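# Turn on the shaker holding four jars

## Task

Four jars already sit on the shaker, which is preset for a 20-second run; press its switch so it starts running.

## Robot and tools

Robot: two arms, left_arm and right_arm, each with six joints and a two-finger gripper. Joint order for every row and every per-joint list in results: waist, shoulder, elbow, wrist pitch, wrist yaw, wrist roll. Stated joint ranges in radians: waist -2.618 to 3.054, shoulder 0.000 to 3.142, elbow 0.000 to 3.142, wrist pitch -1.571 to 1.571, wrist yaw -1.571 to 1.571, wrist roll -2.094 to 2.094. Real ends may differ by up to 0.059 rad either way.

Frames: the scene frame has its origin at table-top height midway between the nominal bases, +x out over the table, +z up, left_arm on +y (arm names do not match image left/right). Calibrated bases: left_arm at (+0.011, +0.326, +0.028) m, quat_wxyz (+1.000, 0, 0, -0.012); right_arm at (-0.032, -0.341, +0.003) m, quat_wxyz (+1.000, 0, 0, +0.028). Hand positions, velocities, targets and wrist-camera poses in results are given in each arm's own base frame; fixed cameras and the table use the scene frame. end_effector_position is the spot between the finger pads, about 1 cm short of the tips; fingers point along the gripper's +z and close along its y. Printed hand poses may be off by a few centimetres.

A row is always 14 numbers in [-1, 1], one flat list covering both arms: left_arm's six joint values then its opening, then right_arm's six and its opening. Joint values are offsets, scaled so 1.0 equals 2.224 rad for waist, shoulder and elbow and 8.485 rad for the three wrist joints, measured from the Joint targets shown at the start of that action (not from the previous row); sending the same offset again moves further. Opening is absolute: +1 fully open, -1 closed. To leave an arm still, send 0 for its joints and repeat its current opening (0 is a real opening command).

execute_actions(actions, cameras): actions is a list of up to 15 actions; each action is up to 15 rows, one per 1/30 s step, and a short action keeps its last row for the remaining steps. An action is rejected for both arms if it would send a joint more than 0.059 rad outward past its range end; the whole call is rejected if any action is malformed or the first one fails this check. An empty actions list returns the state with all camera images. cameras lists names (cam_high, cam_low, cam_over, cam_left_wrist, cam_right_wrist), ["all"], or []; an unknown name invalidates the call.

move(target, speed, blend, opening_speed, grip_force, blocking, cameras): target is one 14-number row or a list of up to 15 rows, each counted from the same current Joint targets (not chained). All joints move in coordinated paths, so the hand follows a curve and does not avoid obstacles or the other arm. speed: rad/s for the joint with the farthest travel, 0.01 to 12.57, default 0.5, one value or one per target. blend: rad of corner rounding per target, 0 means stop at it. opening_speed: rate of the opening command per second on the -1..+1 scale, at least 0.2. grip_force: newtons per finger pad, 10 to 50, per arm or one for both; stays set; lower force closes slowly. blocking=false returns after about 0.5 s while the move continues. The result adds a move: line (done, off_target, moving, held, fault) and limits=held if steps were withheld.

wait(seconds 0 to 10) lets time pass with commands held; a running move continues. stop brakes a running move. zoom_image(camera, region [x0, y0, x1, y1] pixels, at most 504x504) enlarges part of a camera's latest image. finished_scene(scene) ends the scene irreversibly; the goal must persist without the robot.

Result lines: Joint positions and Joint velocities are per arm in joint order (rad, rad/s), ending with the finger gap in metres (0.093 fully open) and its rate. Joint targets are the base for your next offsets. grip_measured is motor position on the opening scale: pads meet near -0.94, and each mm of object width adds about 0.0208. "joint sent to its limit" means a joint was clipped at its end. "joint command not followed" means the clearance check altered or withheld targets. Joint torques are noisy and include gravity; joints 1 to 3 wrap at ±28 N m. MOTOR HOT appears at 75 °C; at 90 °C the arm folds and idles for the scene. Images are 672x504.

Motion limits: each joint's target stays within 0.339 rad (large joints) or 2.2 rad (wrist) of its measured angle per step, and targets putting the hand over 200 mm from its measured spot are scaled back, so big offsets take several actions. Friction may leave small turns undone.

Avoid: pressing the switch fast or hard (approach slowly with a closed gripper, using a low speed), hitting the shaker, jars or table, any contact between the two arms or gripping the other arm's fingers, letting wrist-camera cables rub anything, knocking jars off the table, long stretched-out holds that heat motors, and pushing into things the arm cannot reach. To end a push, command targets back past the current Joint positions.

Each tool is called after "Call:" in YAML: its name, and indented under it one key for each argument.

## Session

Call:
execute_actions:
  actions: []

Scene clock: 0.00 s.
left_arm: end_effector_position=(+0.3876, +0.0355, +0.0804) grip_measured=+1.000 end_effector_quat_wxyz=(+0.549, -0.084, +0.830, +0.044) | right_arm: end_effector_position=(+0.3945, -0.0110, +0.0773) grip_measured=+1.000 end_effector_quat_wxyz=(+0.549, +0.031, +0.835, -0.030)
Joint positions: left_arm=[0.033 1.554 0.389 0.757 -0.135 -0.08 0.093] | right_arm=[0.013 1.588 0.404 0.775 0.096 0.023 0.093]
Joint velocities: within noise
Joint torques (N m): no reading
Heat: left arm: 42 °C; right arm: 44 °C.
Joint targets: left_arm=[0.033 1.547 0.398 0.768 -0.135 -0.079] | right_arm=[0.013 1.584 0.408 0.766 0.096 0.023]
Tool commands: left_gripper/opening=+1.0 right_gripper/opening=+1.0

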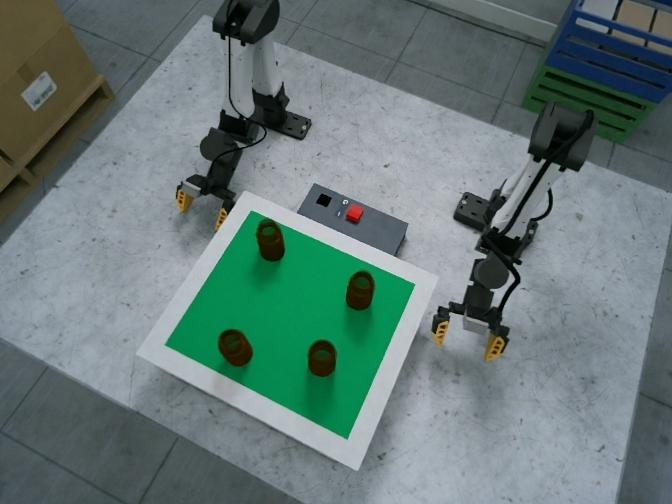

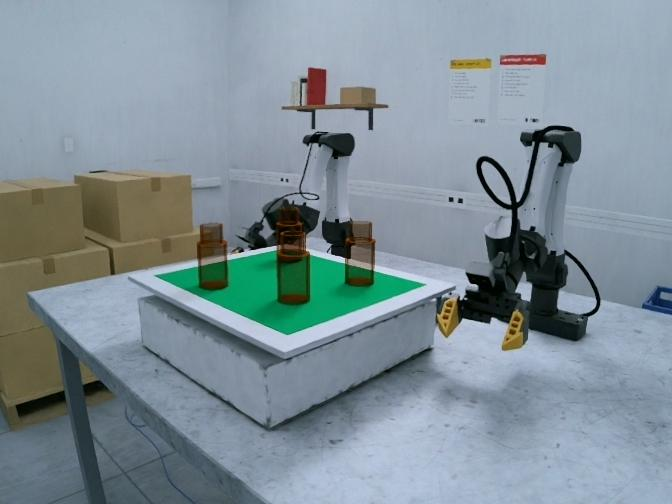

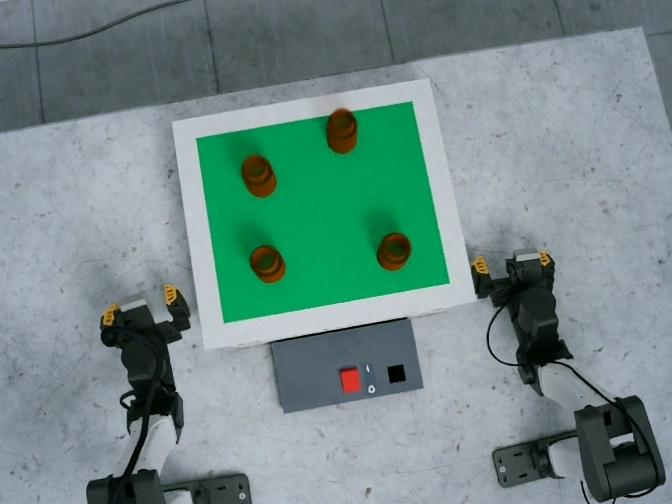

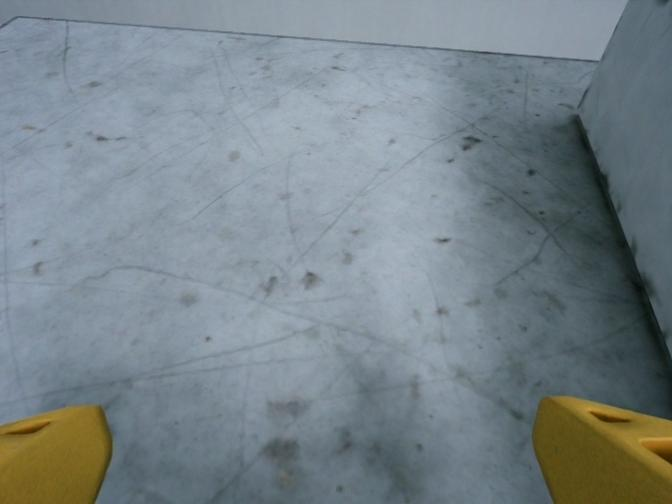

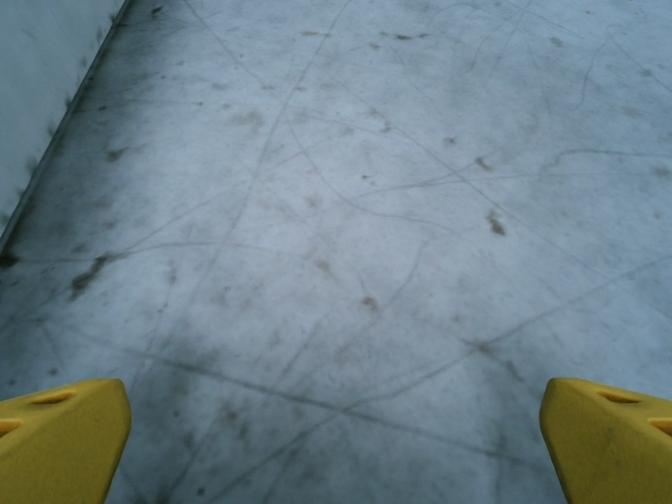

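Call:
zoom_image:
  camera: "cam_over"
  region: [260, 310, 440, 420]

Call:
zoom_image:
  camera: "cam_high"
  region: [290, 170, 420, 270]

Call:
zoom_image:
  camera: "cam_low"
  region: [120, 190, 480, 440]

Call:
zoom_image:
  camera: "cam_over"
  region: [160, 70, 490, 350]

Scaled by 2.800 from the camera's 672x504 image, which has a finer 960x720 frame.

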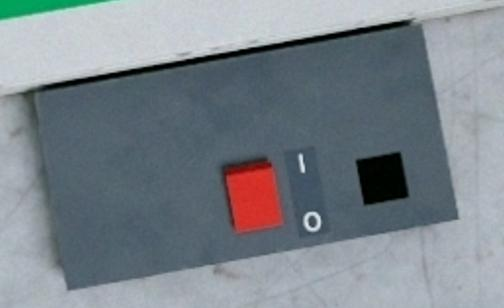

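Scaled by 3.877 from the camera's 672x504 image, which has a finer 960x720 frame.

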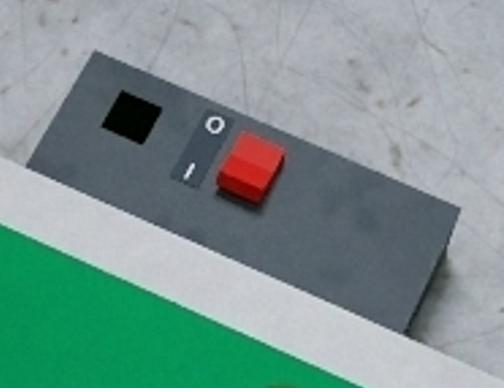

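Scaled by 1.400 from the camera's 672x504 image, which has a finer 960x720 frame.

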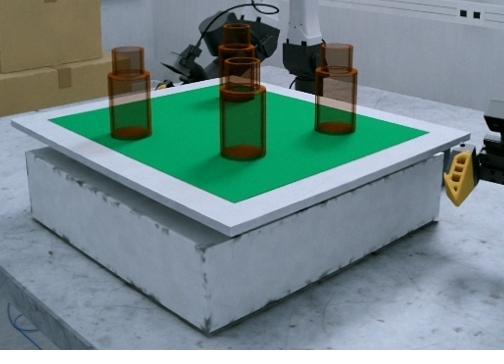

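Scaled by 1.527 from the camera's 672x504 image, which has a finer 960x720 frame.

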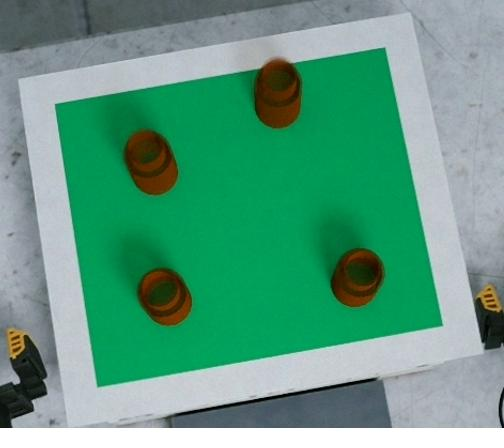

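Call:
move:
  target:
    - [0.0526,-0.156,0.5405,-0.2614,0.0159,0.0093,-1,-0.16,-0.1,0,0,0,0,1]
    - [-0.46,-0.156,0.5405,-0.2614,0.0159,0.0093,-1,-0.16,-0.1,0,0,0,0,1]
    - [-0.46,0.001,0.5405,-0.2198,0.0159,0.0093,-1,-0.16,-0.1,0,0,0,0,1]
  speed: 1.0
  blend: 0.1
  cameras: ["all"]

Scene clock: 27.10 s.
left_arm: end_effector_position=(+0.2069, -0.3092, +0.2330) grip_measured=-0.980 end_effector_quat_wxyz=(+0.217, +0.454, +0.857, -0.112) | right_arm: end_effector_position=(+0.3662, -0.1453, +0.1564) grip_measured=+1.000 end_effector_quat_wxyz=(+0.620, +0.168, +0.755, -0.136)
Joint positions: left_arm=[-0.985 1.551 1.588 -1.115 -0.01 -0.01 0] | right_arm=[-0.337 1.377 0.404 0.775 0.096 0.023 0.093]
Joint torques (N m): left_arm=[-0.47 -6.9 8.09 1.57 0.04 0.01] | right_arm=[-0.5 -6.11 6.74 2.01 0.03 0.11]
Heat: left arm: 45 °C; right arm: 48 °C.
Joint targets: left_arm=[-0.990 1.549 1.600 -1.097 0.000 0.000] | right_arm=[-0.343 1.362 0.408 0.766 0.096 0.023]
move: done

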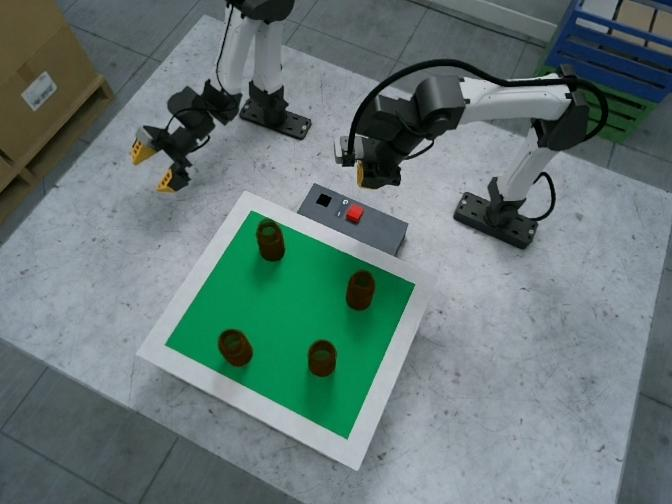

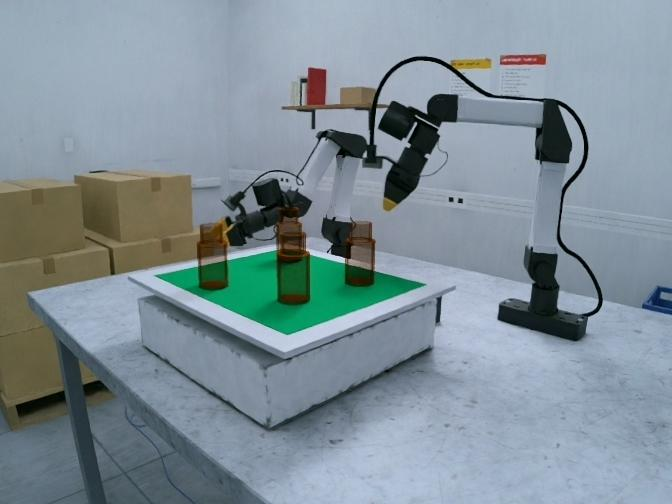

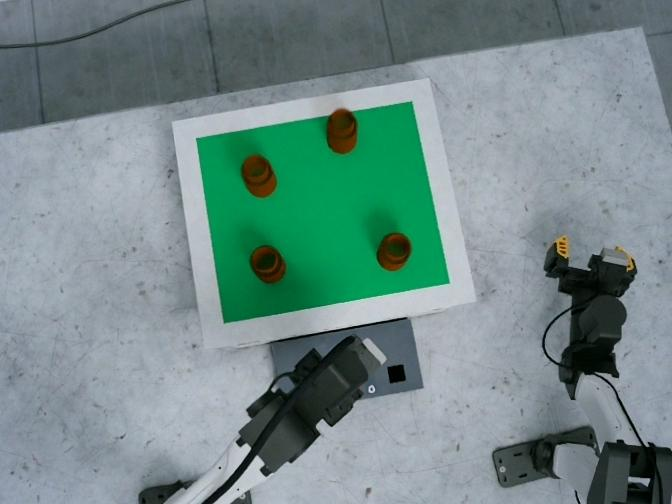

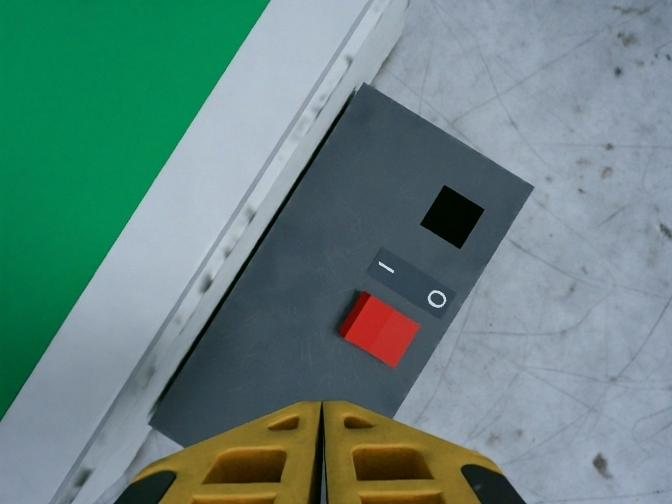

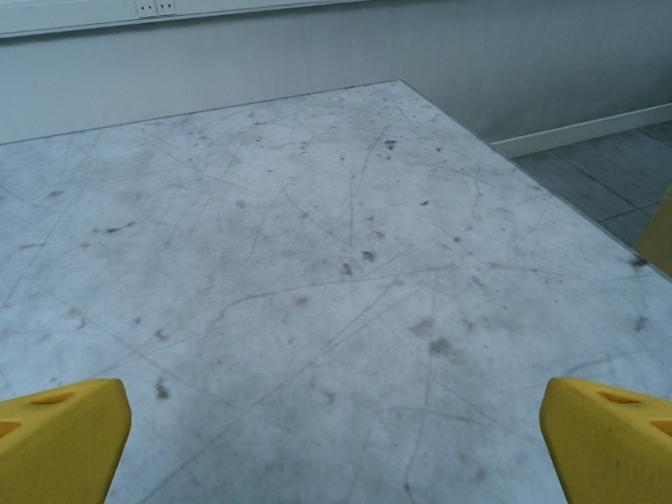

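Call:
move:
  target: [-0.019,0.030,-0.0922,0.0319,0,0,-1,0,0,0,0,0,0,1]
  speed: 0.6
  cameras: ["cam_low","cam_left_wrist","cam_high"]

Scene clock: 35.50 s.
left_arm: end_effector_position=(+0.2079, -0.3428, +0.1739) grip_measured=-0.980 end_effector_quat_wxyz=(+0.223, +0.471, +0.845, -0.122) | right_arm: end_effector_position=(+0.3662, -0.1453, +0.1564) grip_measured=+1.000 end_effector_quat_wxyz=(+0.620, +0.168, +0.755, -0.136)
Joint positions: left_arm=[-1.029 1.607 1.397 -0.847 -0.009 -0.01 0] | right_arm=[-0.337 1.377 0.404 0.775 0.096 0.023 0.093]
Joint torques (N m): left_arm=[-0.34 -6.74 6.99 1.66 0.03 0.01] | right_arm=[-0.5 -6.11 6.72 2.01 0.03 0.11]
Heat: left arm: 45 °C; right arm: 48 °C.
Joint targets: left_arm=[-1.032 1.616 1.395 -0.827 0.000 0.000] | right_arm=[-0.343 1.362 0.408 0.766 0.096 0.023]
move: done
Images, in order (width x height): cam_high 672x504, cam_low 672x504, cam_left_wrist 672x504.

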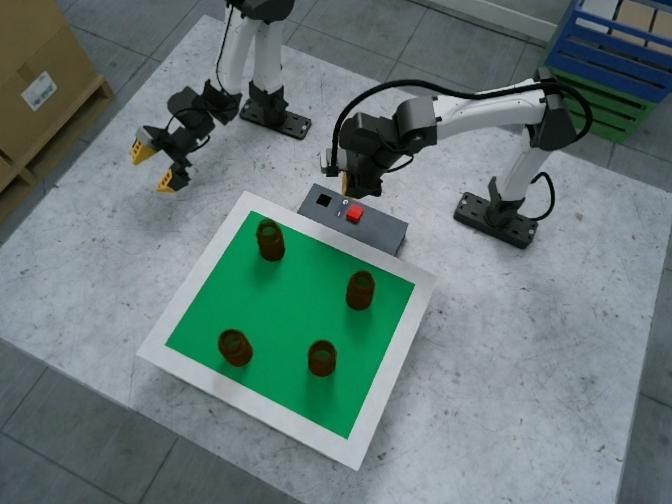

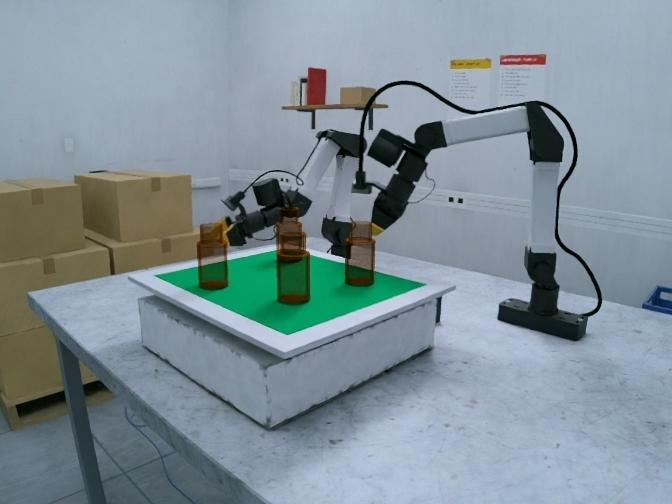

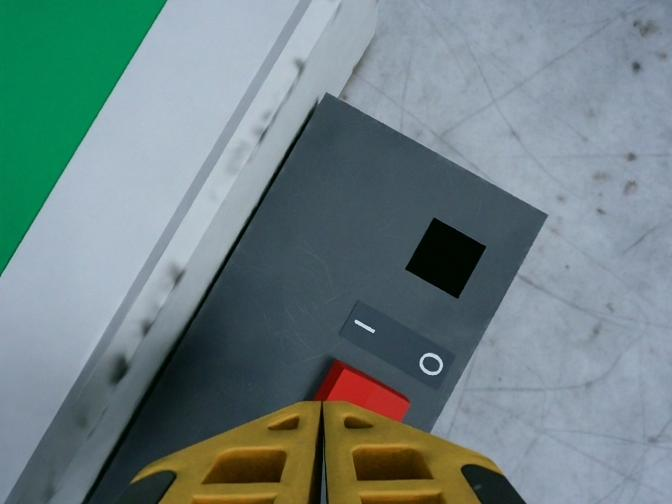

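Call:
move:
  target: [-0.0036,0.0342,-0.0436,0.0205,0,0,-1,0,0,0,0,0,0,1]
  speed: 0.4
  cameras: ["cam_low","cam_left_wrist","cam_high"]

Call:
zoom_image:
  camera: "cam_high"
  region: [290, 150, 420, 250]

Call:
zoom_image:
  camera: "cam_left_wrist"
  region: [220, 320, 480, 504]

Scene clock: 45.93 s.
left_arm: end_effector_position=(+0.2149, -0.3590, +0.1302) grip_measured=-0.980 end_effector_quat_wxyz=(+0.224, +0.473, +0.843, -0.124) | right_arm: end_effector_position=(+0.3662, -0.1453, +0.1564) grip_measured=+1.000 end_effector_quat_wxyz=(+0.620, +0.168, +0.755, -0.136)
Joint positions: left_arm=[-1.035 1.68 1.301 -0.675 -0.009 -0.01 0] | right_arm=[-0.337 1.377 0.404 0.775 0.096 0.023 0.093]
Joint torques (N m): left_arm=[-0.51 -7.12 6.87 1.66 0.03 0.01] | right_arm=[-0.5 -6.11 6.74 2.01 0.03 0.11]
Heat: left arm: 46 °C; right arm: 49 °C.
Joint targets: left_arm=[-1.040 1.692 1.298 -0.653 0.000 0.000] | right_arm=[-0.343 1.362 0.408 0.766 0.096 0.023]
move: done
Images, in order (width x height): cam_high 672x504, cam_low 672x504, cam_left_wrist 672x504.

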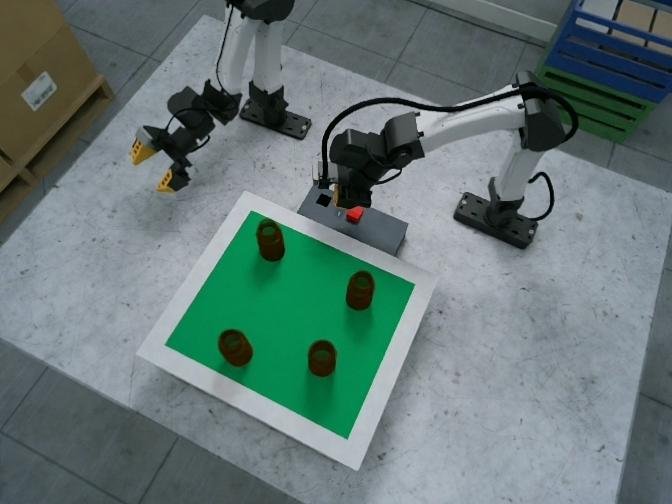

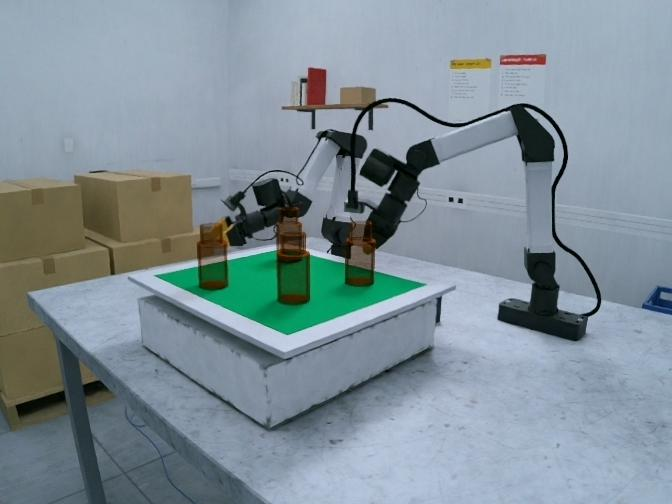

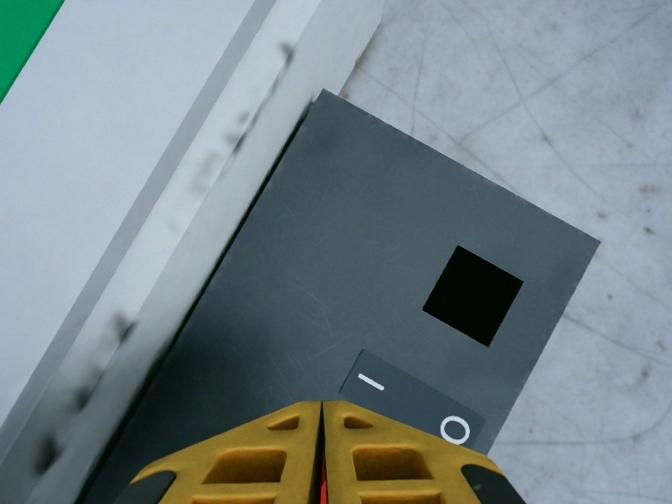

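Scaled by 3.877 from the camera's 672x504 image, which has a finer 960x720 frame.

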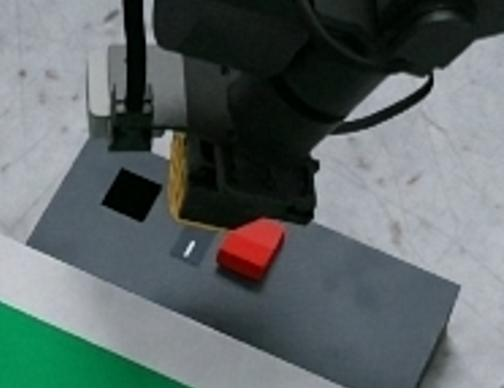

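Scaled by 1.938 from the camera's 672x504 image, which has a finer 960x720 frame.

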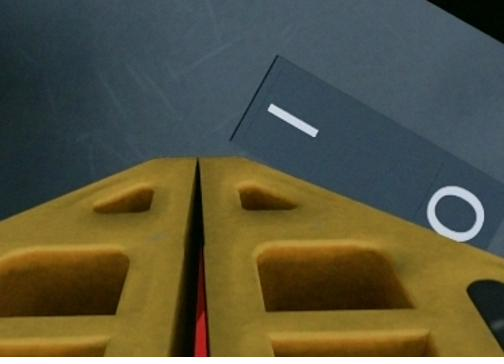

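Call:
move:
  target: [0,-0.0337,-0.0728,0.0103,0,0,-1,0,0,0,0,0,0,1]
  speed: 0.4
  cameras: ["all"]

Call:
zoom_image:
  camera: "cam_high"
  region: [290, 150, 420, 250]

Call:
zoom_image:
  camera: "cam_left_wrist"
  region: [220, 320, 480, 504]

Call:
zoom_image:
  camera: "cam_over"
  region: [260, 310, 440, 420]

Scene clock: 54.13 s.
left_arm: end_effector_position=(+0.2026, -0.3383, +0.0924) grip_measured=-0.980 end_effector_quat_wxyz=(+0.204, +0.476, +0.848, -0.112) | right_arm: end_effector_position=(+0.3662, -0.1453, +0.1564) grip_measured=+1.000 end_effector_quat_wxyz=(+0.620, +0.168, +0.755, -0.136)
Joint positions: left_arm=[-1.035 1.653 1.14 -0.588 -0.009 -0.01 0] | right_arm=[-0.337 1.377 0.404 0.775 0.096 0.023 0.093]
Joint torques (N m): left_arm=[-0.51 -11.22 6.56 1.57 0.03 0.01] | right_arm=[-0.5 -6.11 6.76 2 0.03 0.11]
Heat: left arm: 46 °C; right arm: 49 °C.
Joint targets: left_arm=[-1.040 1.617 1.136 -0.565 0.000 0.000] | right_arm=[-0.343 1.362 0.408 0.766 0.096 0.023]
move: off_target (left_arm); left_arm: the shoulder is farthest, 0.036 rad from its target

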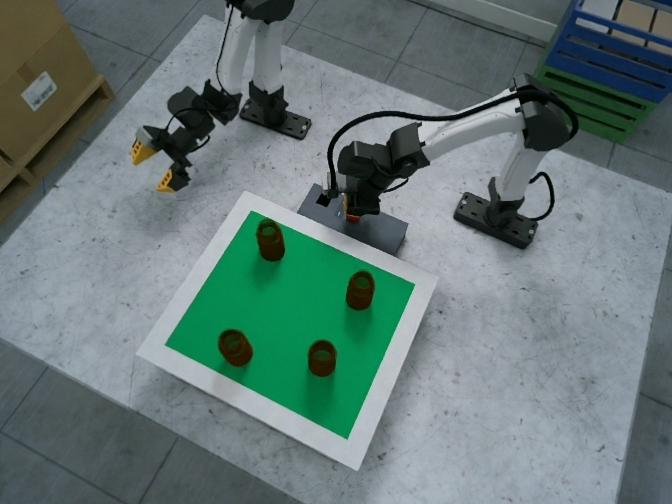

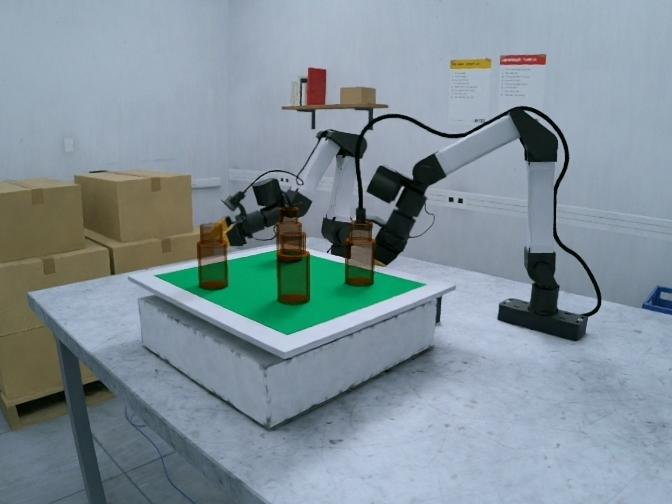

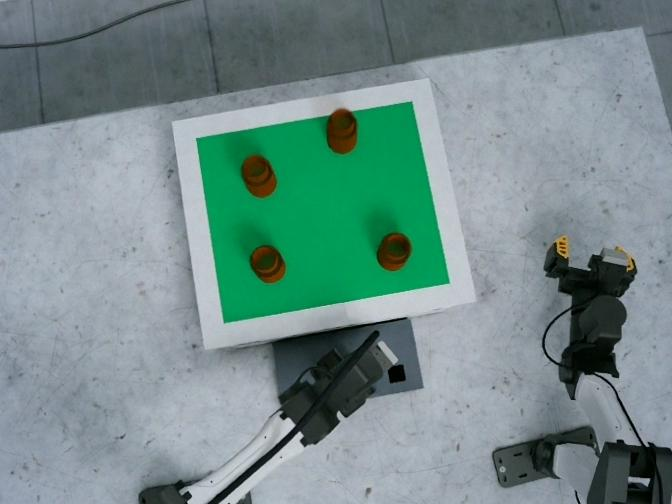

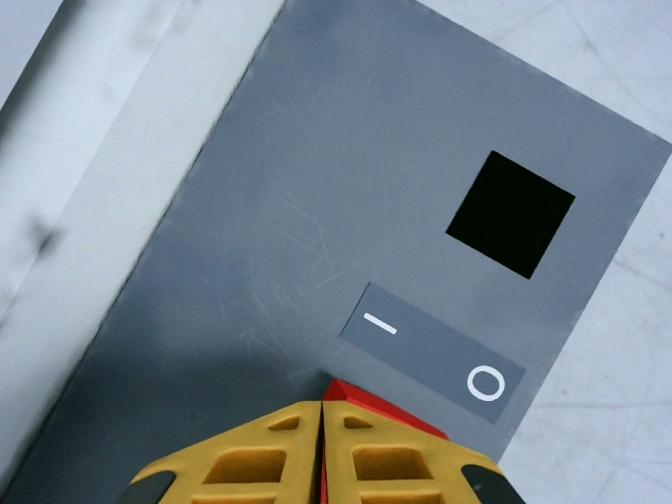

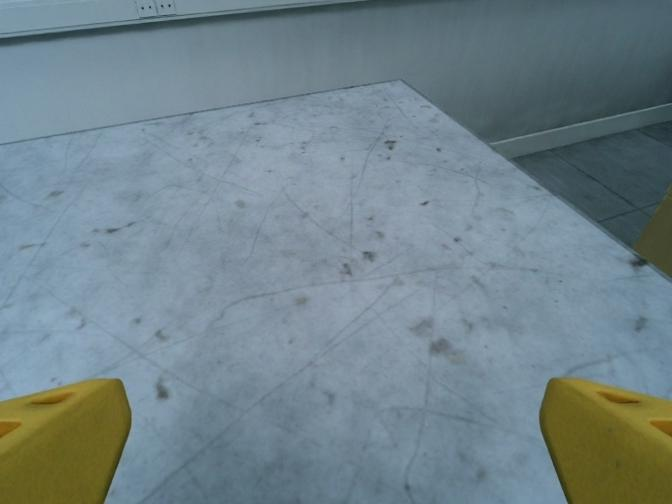

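Scaled by 3.877 from the camera's 672x504 image, which has a finer 960x720 frame.

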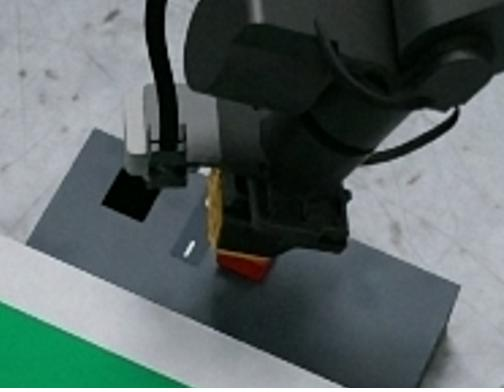

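Scaled by 1.938 from the camera's 672x504 image, which has a finer 960x720 frame.

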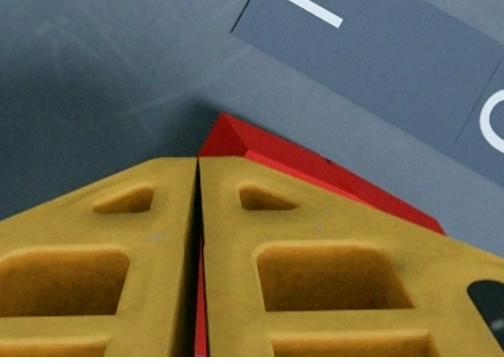

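Scaled by 2.800 from the camera's 672x504 image, which has a finer 960x720 frame.

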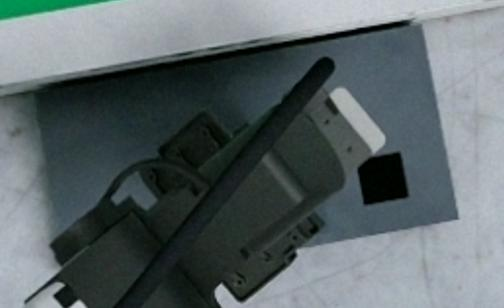

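Call:
move:
  target: [-0.0036,-0.0054,-0.0504,0.0118,0,0,-1,0,0,0,0,0,0,1]
  speed: 0.15
  cameras: ["cam_high","cam_left_wrist","cam_over"]

Call:
zoom_image:
  camera: "cam_high"
  region: [290, 150, 420, 250]

Call:
zoom_image:
  camera: "cam_left_wrist"
  region: [220, 320, 480, 504]

Scene clock: 64.73 s.
left_arm: end_effector_position=(+0.1939, -0.3299, +0.0698) grip_measured=-0.980 end_effector_quat_wxyz=(+0.202, +0.480, +0.846, -0.112) | right_arm: end_effector_position=(+0.3662, -0.1453, +0.1564) grip_measured=+1.000 end_effector_quat_wxyz=(+0.620, +0.168, +0.755, -0.136)
Joint positions: left_arm=[-1.043 1.64 1.032 -0.496 -0.009 -0.01 0] | right_arm=[-0.337 1.377 0.404 0.775 0.096 0.023 0.093]
Joint torques (N m): left_arm=[-0.49 -10.73 6.01 1.65 0.04 0.01] | right_arm=[-0.5 -6.11 6.72 2 0.03 0.11]
Heat: left arm: 47 °C; right arm: 50 °C.
Joint targets: left_arm=[-1.048 1.605 1.024 -0.465 0.000 0.000] | right_arm=[-0.343 1.362 0.408 0.766 0.096 0.023]
move: done
Images, in order (width x height): cam_high 672x504, cam_over 672x504, cam_left_wrist 672x504.

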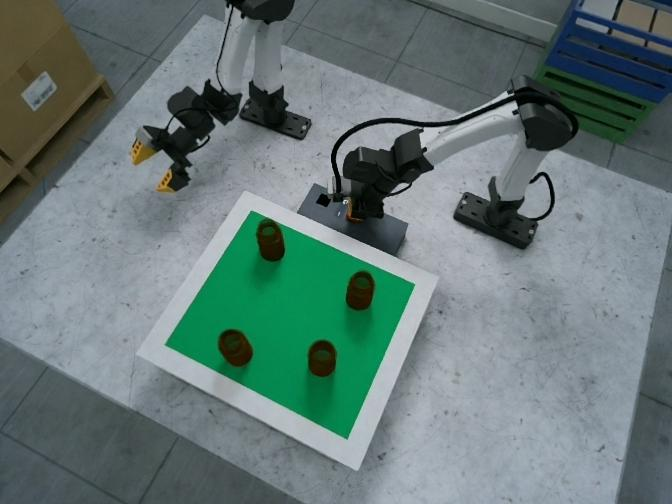

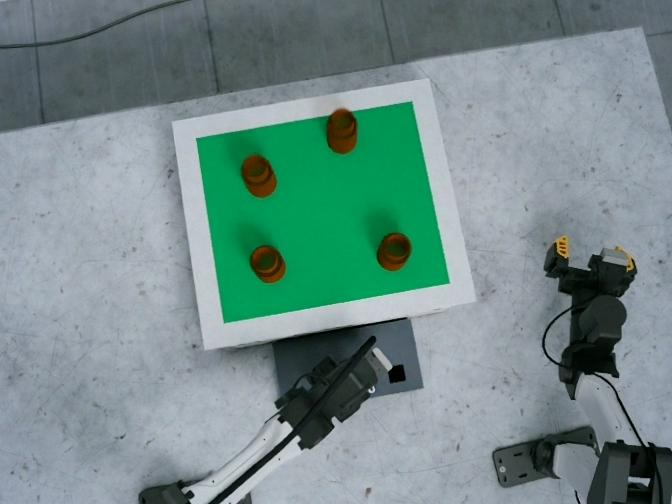

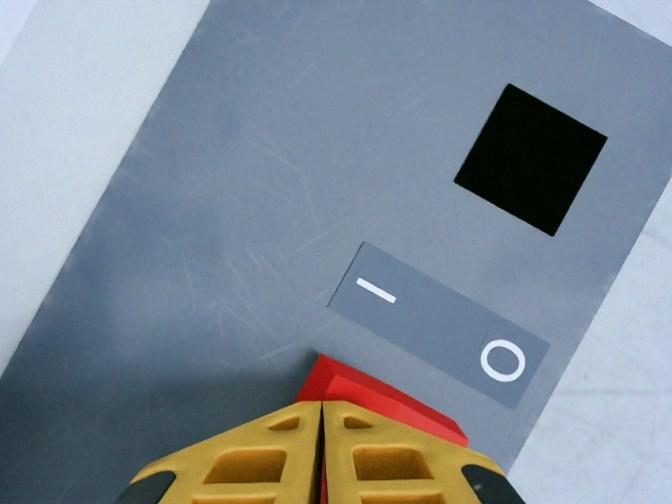

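Scaled by 3.877 from the camera's 672x504 image, which has a finer 960x720 frame.

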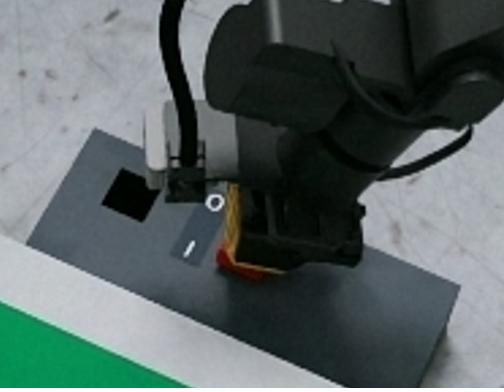

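Scaled by 1.938 from the camera's 672x504 image, which has a finer 960x720 frame.

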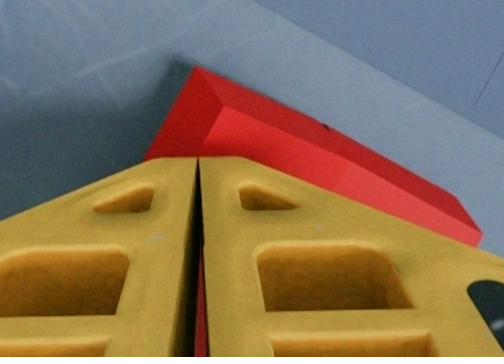

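Call:
move:
  target: [-0.0047,-0.009,-0.0519,0.01126,0,0,-1,0,0,0,0,0,0,1]
  speed: 0.12
  cameras: ["cam_high","cam_left_wrist","cam_over"]

Call:
zoom_image:
  camera: "cam_left_wrist"
  region: [220, 320, 480, 504]

Scene clock: 73.00 s.
left_arm: end_effector_position=(+0.1946, -0.3296, +0.0668) grip_measured=-0.980 end_effector_quat_wxyz=(+0.239, +0.474, +0.837, -0.130) | right_arm: end_effector_position=(+0.3662, -0.1453, +0.1564) grip_measured=+1.000 end_effector_quat_wxyz=(+0.620, +0.168, +0.755, -0.136)
Joint positions: left_arm=[-1.045 1.594 0.929 -0.355 -0.017 -0.01 0] | right_arm=[-0.337 1.377 0.404 0.775 0.096 0.023 0.093]
Joint torques (N m): left_arm=[-1.24 -7.91 4.88 1.34 0.11 0.01] | right_arm=[-0.51 -6.12 6.76 2.01 0.03 0.12]
Heat: left arm: 48 °C; right arm: 50 °C.
Joint targets: left_arm=[-1.059 1.585 0.909 -0.369 0.000 0.000] | right_arm=[-0.343 1.362 0.408 0.766 0.096 0.023]
move: done
Images, in order (width x height): cam_high 672x504, cam_over 672x504, cam_left_wrist 672x504.

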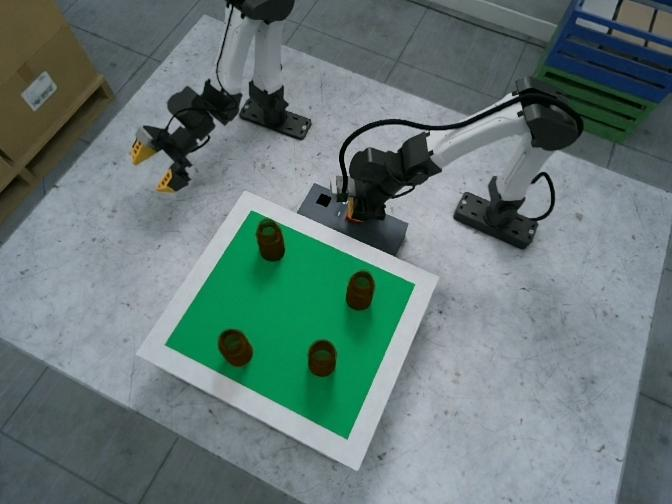

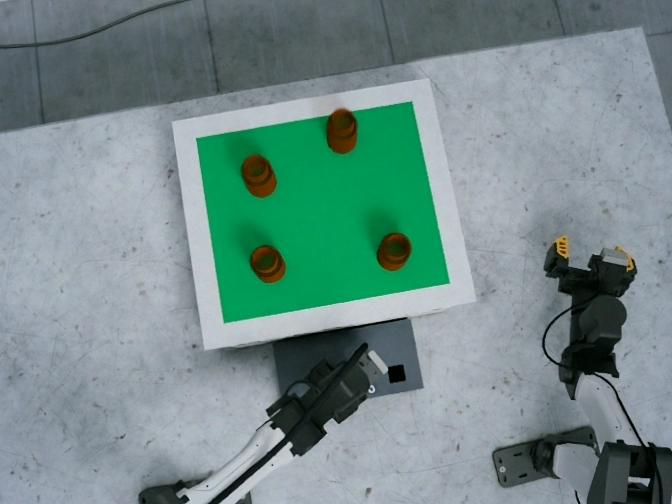

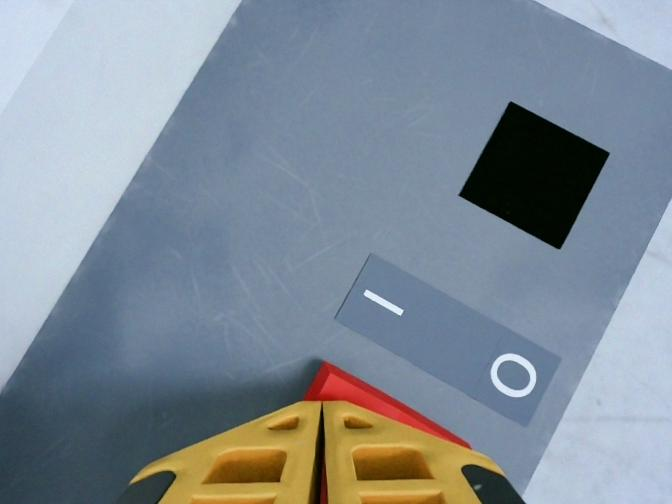

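Scaled by 1.938 from the camera's 672x504 image, which has a finer 960x720 frame.

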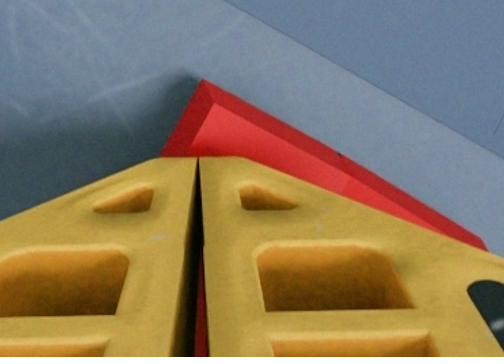

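Call:
move:
  target: [0,0,0.09,-0.015,0,0,-1,0,0,0,0,0,0,1]
  speed: 0.4
  cameras: ["all"]

Call:
zoom_image:
  camera: "cam_left_wrist"
  region: [220, 250, 500, 450]

Scene clock: 76.13 s.
left_arm: end_effector_position=(+0.1986, -0.3465, +0.1059) grip_measured=-0.980 end_effector_quat_wxyz=(+0.244, +0.478, +0.833, -0.136) | right_arm: end_effector_position=(+0.3662, -0.1453, +0.1564) grip_measured=+1.000 end_effector_quat_wxyz=(+0.620, +0.168, +0.755, -0.136)
Joint positions: left_arm=[-1.056 1.594 1.086 -0.496 -0.013 -0.01 0] | right_arm=[-0.337 1.377 0.404 0.775 0.096 0.023 0.093]
Joint torques (N m): left_arm=[-0.34 -8.23 9.36 1.46 0.07 0.01] | right_arm=[-0.5 -6.11 6.75 2 0.03 0.12]
Heat: left arm: 48 °C; right arm: 50 °C.
Joint targets: left_arm=[-1.059 1.585 1.109 -0.497 0.000 0.000] | right_arm=[-0.343 1.362 0.408 0.766 0.096 0.023]
move: done

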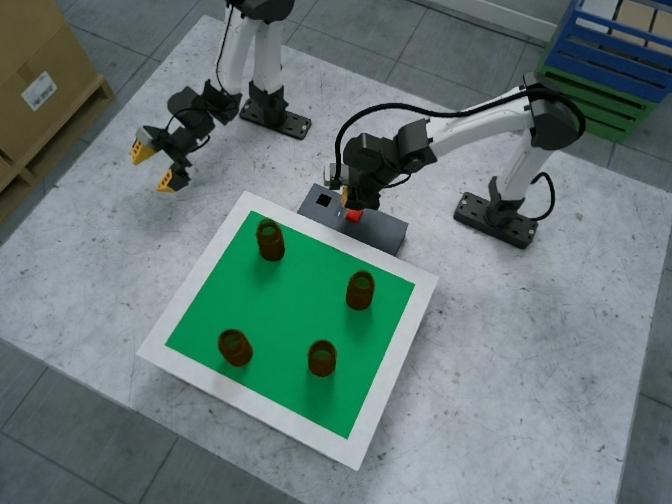

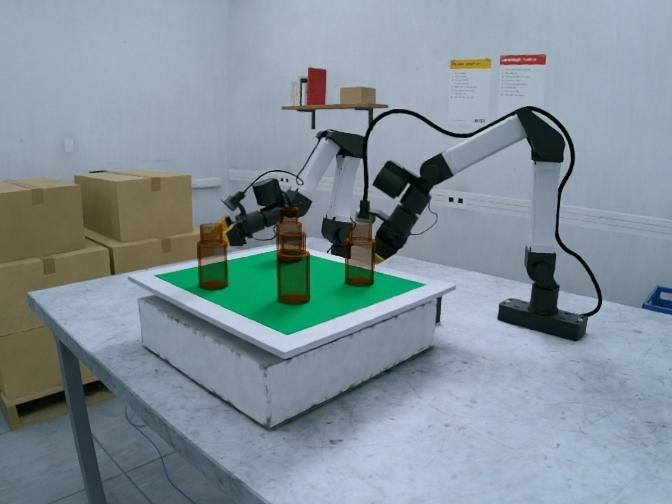

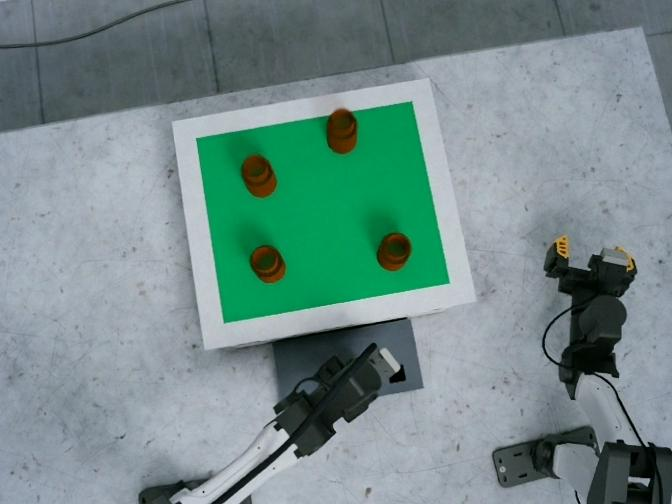

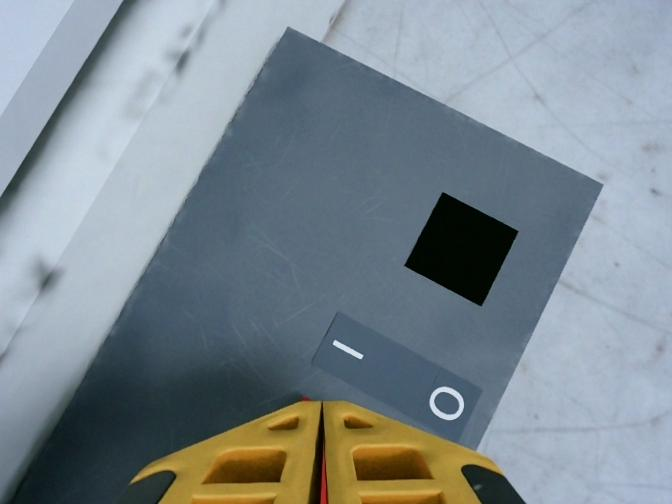

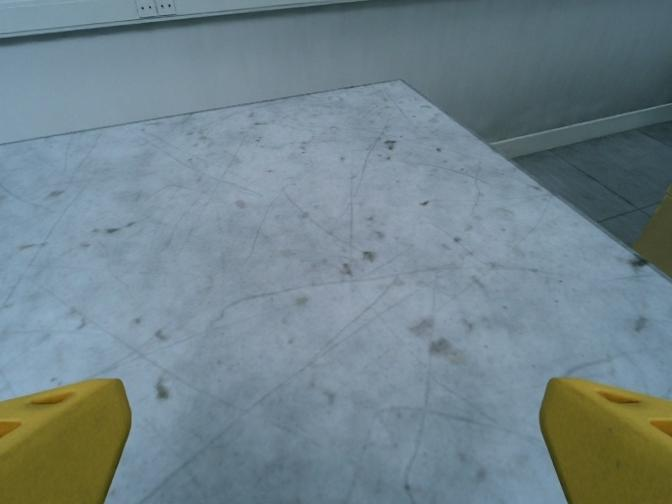

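Scaled by 1.800 from the camera's 672x504 image, which has a finer 960x720 frame.

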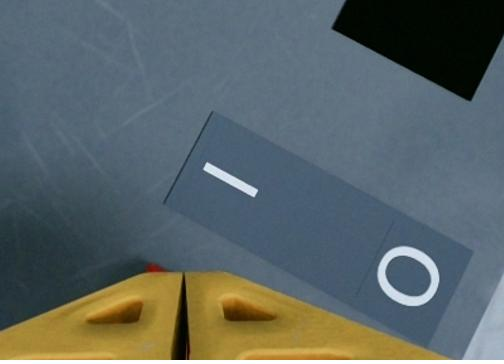

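Call:
move:
  target: [0,-0.11,0.05,-0.015,0,0,-1,0,0,0,0,0,0,1]
  speed: 0.6
  cameras: ["cam_high","cam_left_wrist","cam_over"]

Call:
zoom_image:
  camera: "cam_left_wrist"
  region: [250, 200, 500, 420]

Call:
zoom_image:
  camera: "cam_high"
  region: [290, 150, 420, 250]

Scene clock: 80.57 s.
left_arm: end_effector_position=(+0.1926, -0.3358, +0.2291) grip_measured=-0.980 end_effector_quat_wxyz=(+0.342, +0.457, +0.798, -0.195) | right_arm: end_effector_position=(+0.3662, -0.1453, +0.1564) grip_measured=+1.000 end_effector_quat_wxyz=(+0.620, +0.168, +0.755, -0.136)
Joint positions: left_arm=[-1.056 1.344 1.206 -0.623 -0.013 -0.01 0] | right_arm=[-0.337 1.377 0.404 0.775 0.096 0.023 0.093]
Joint torques (N m): left_arm=[-0.35 -5.86 8.99 1.89 0.07 0] | right_arm=[-0.51 -6.11 6.72 2 0.02 0.11]
Heat: left arm: 49 °C; right arm: 51 °C.
Joint targets: left_arm=[-1.059 1.340 1.220 -0.624 0.000 0.000] | right_arm=[-0.343 1.362 0.408 0.766 0.096 0.023]
move: done
Images, in order (width x height): cam_high 672x504, cam_over 672x504, cam_left_wrist 672x504.

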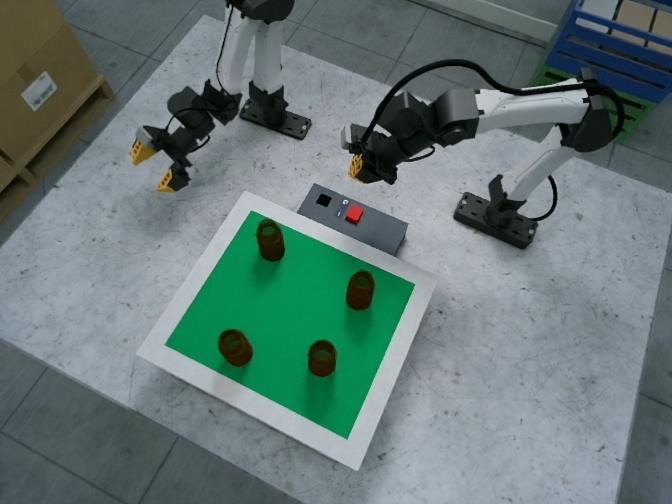

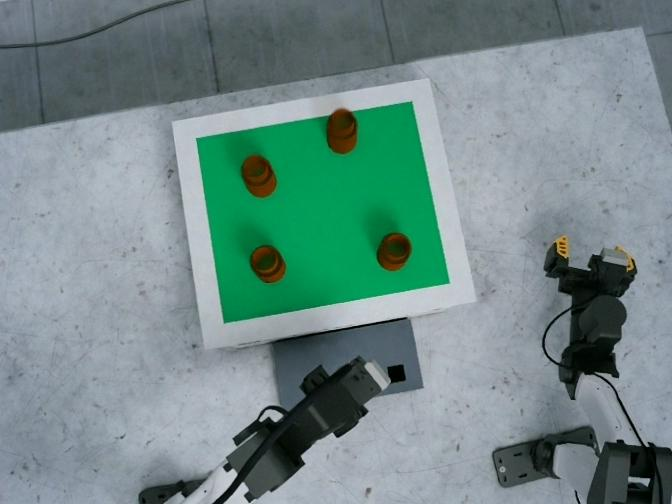

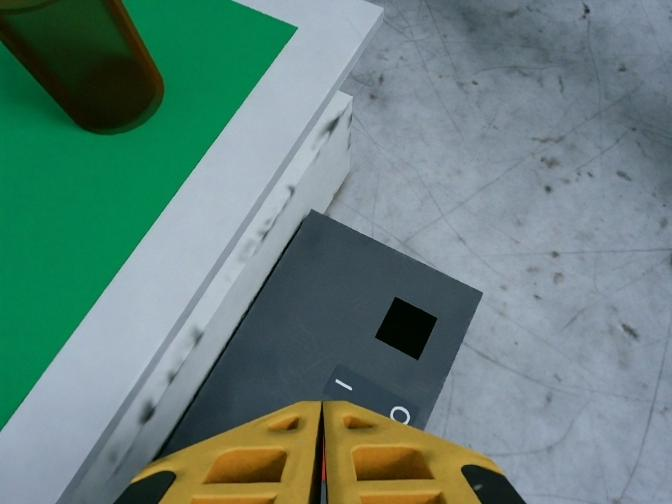

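Scaled by 2.016 from the camera's 672x504 image, which has a finer 960x720 frame.

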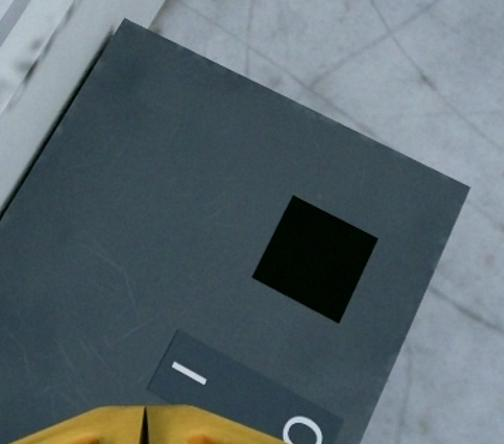

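Scaled by 3.877 from the camera's 672x504 image, which has a finer 960x720 frame.

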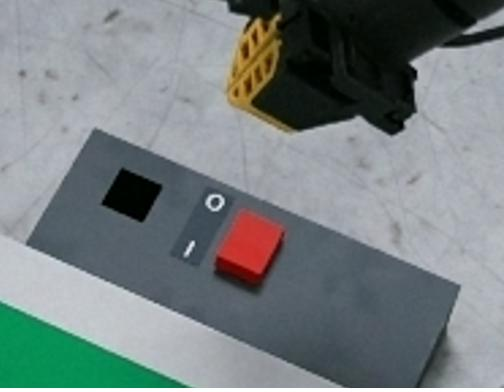

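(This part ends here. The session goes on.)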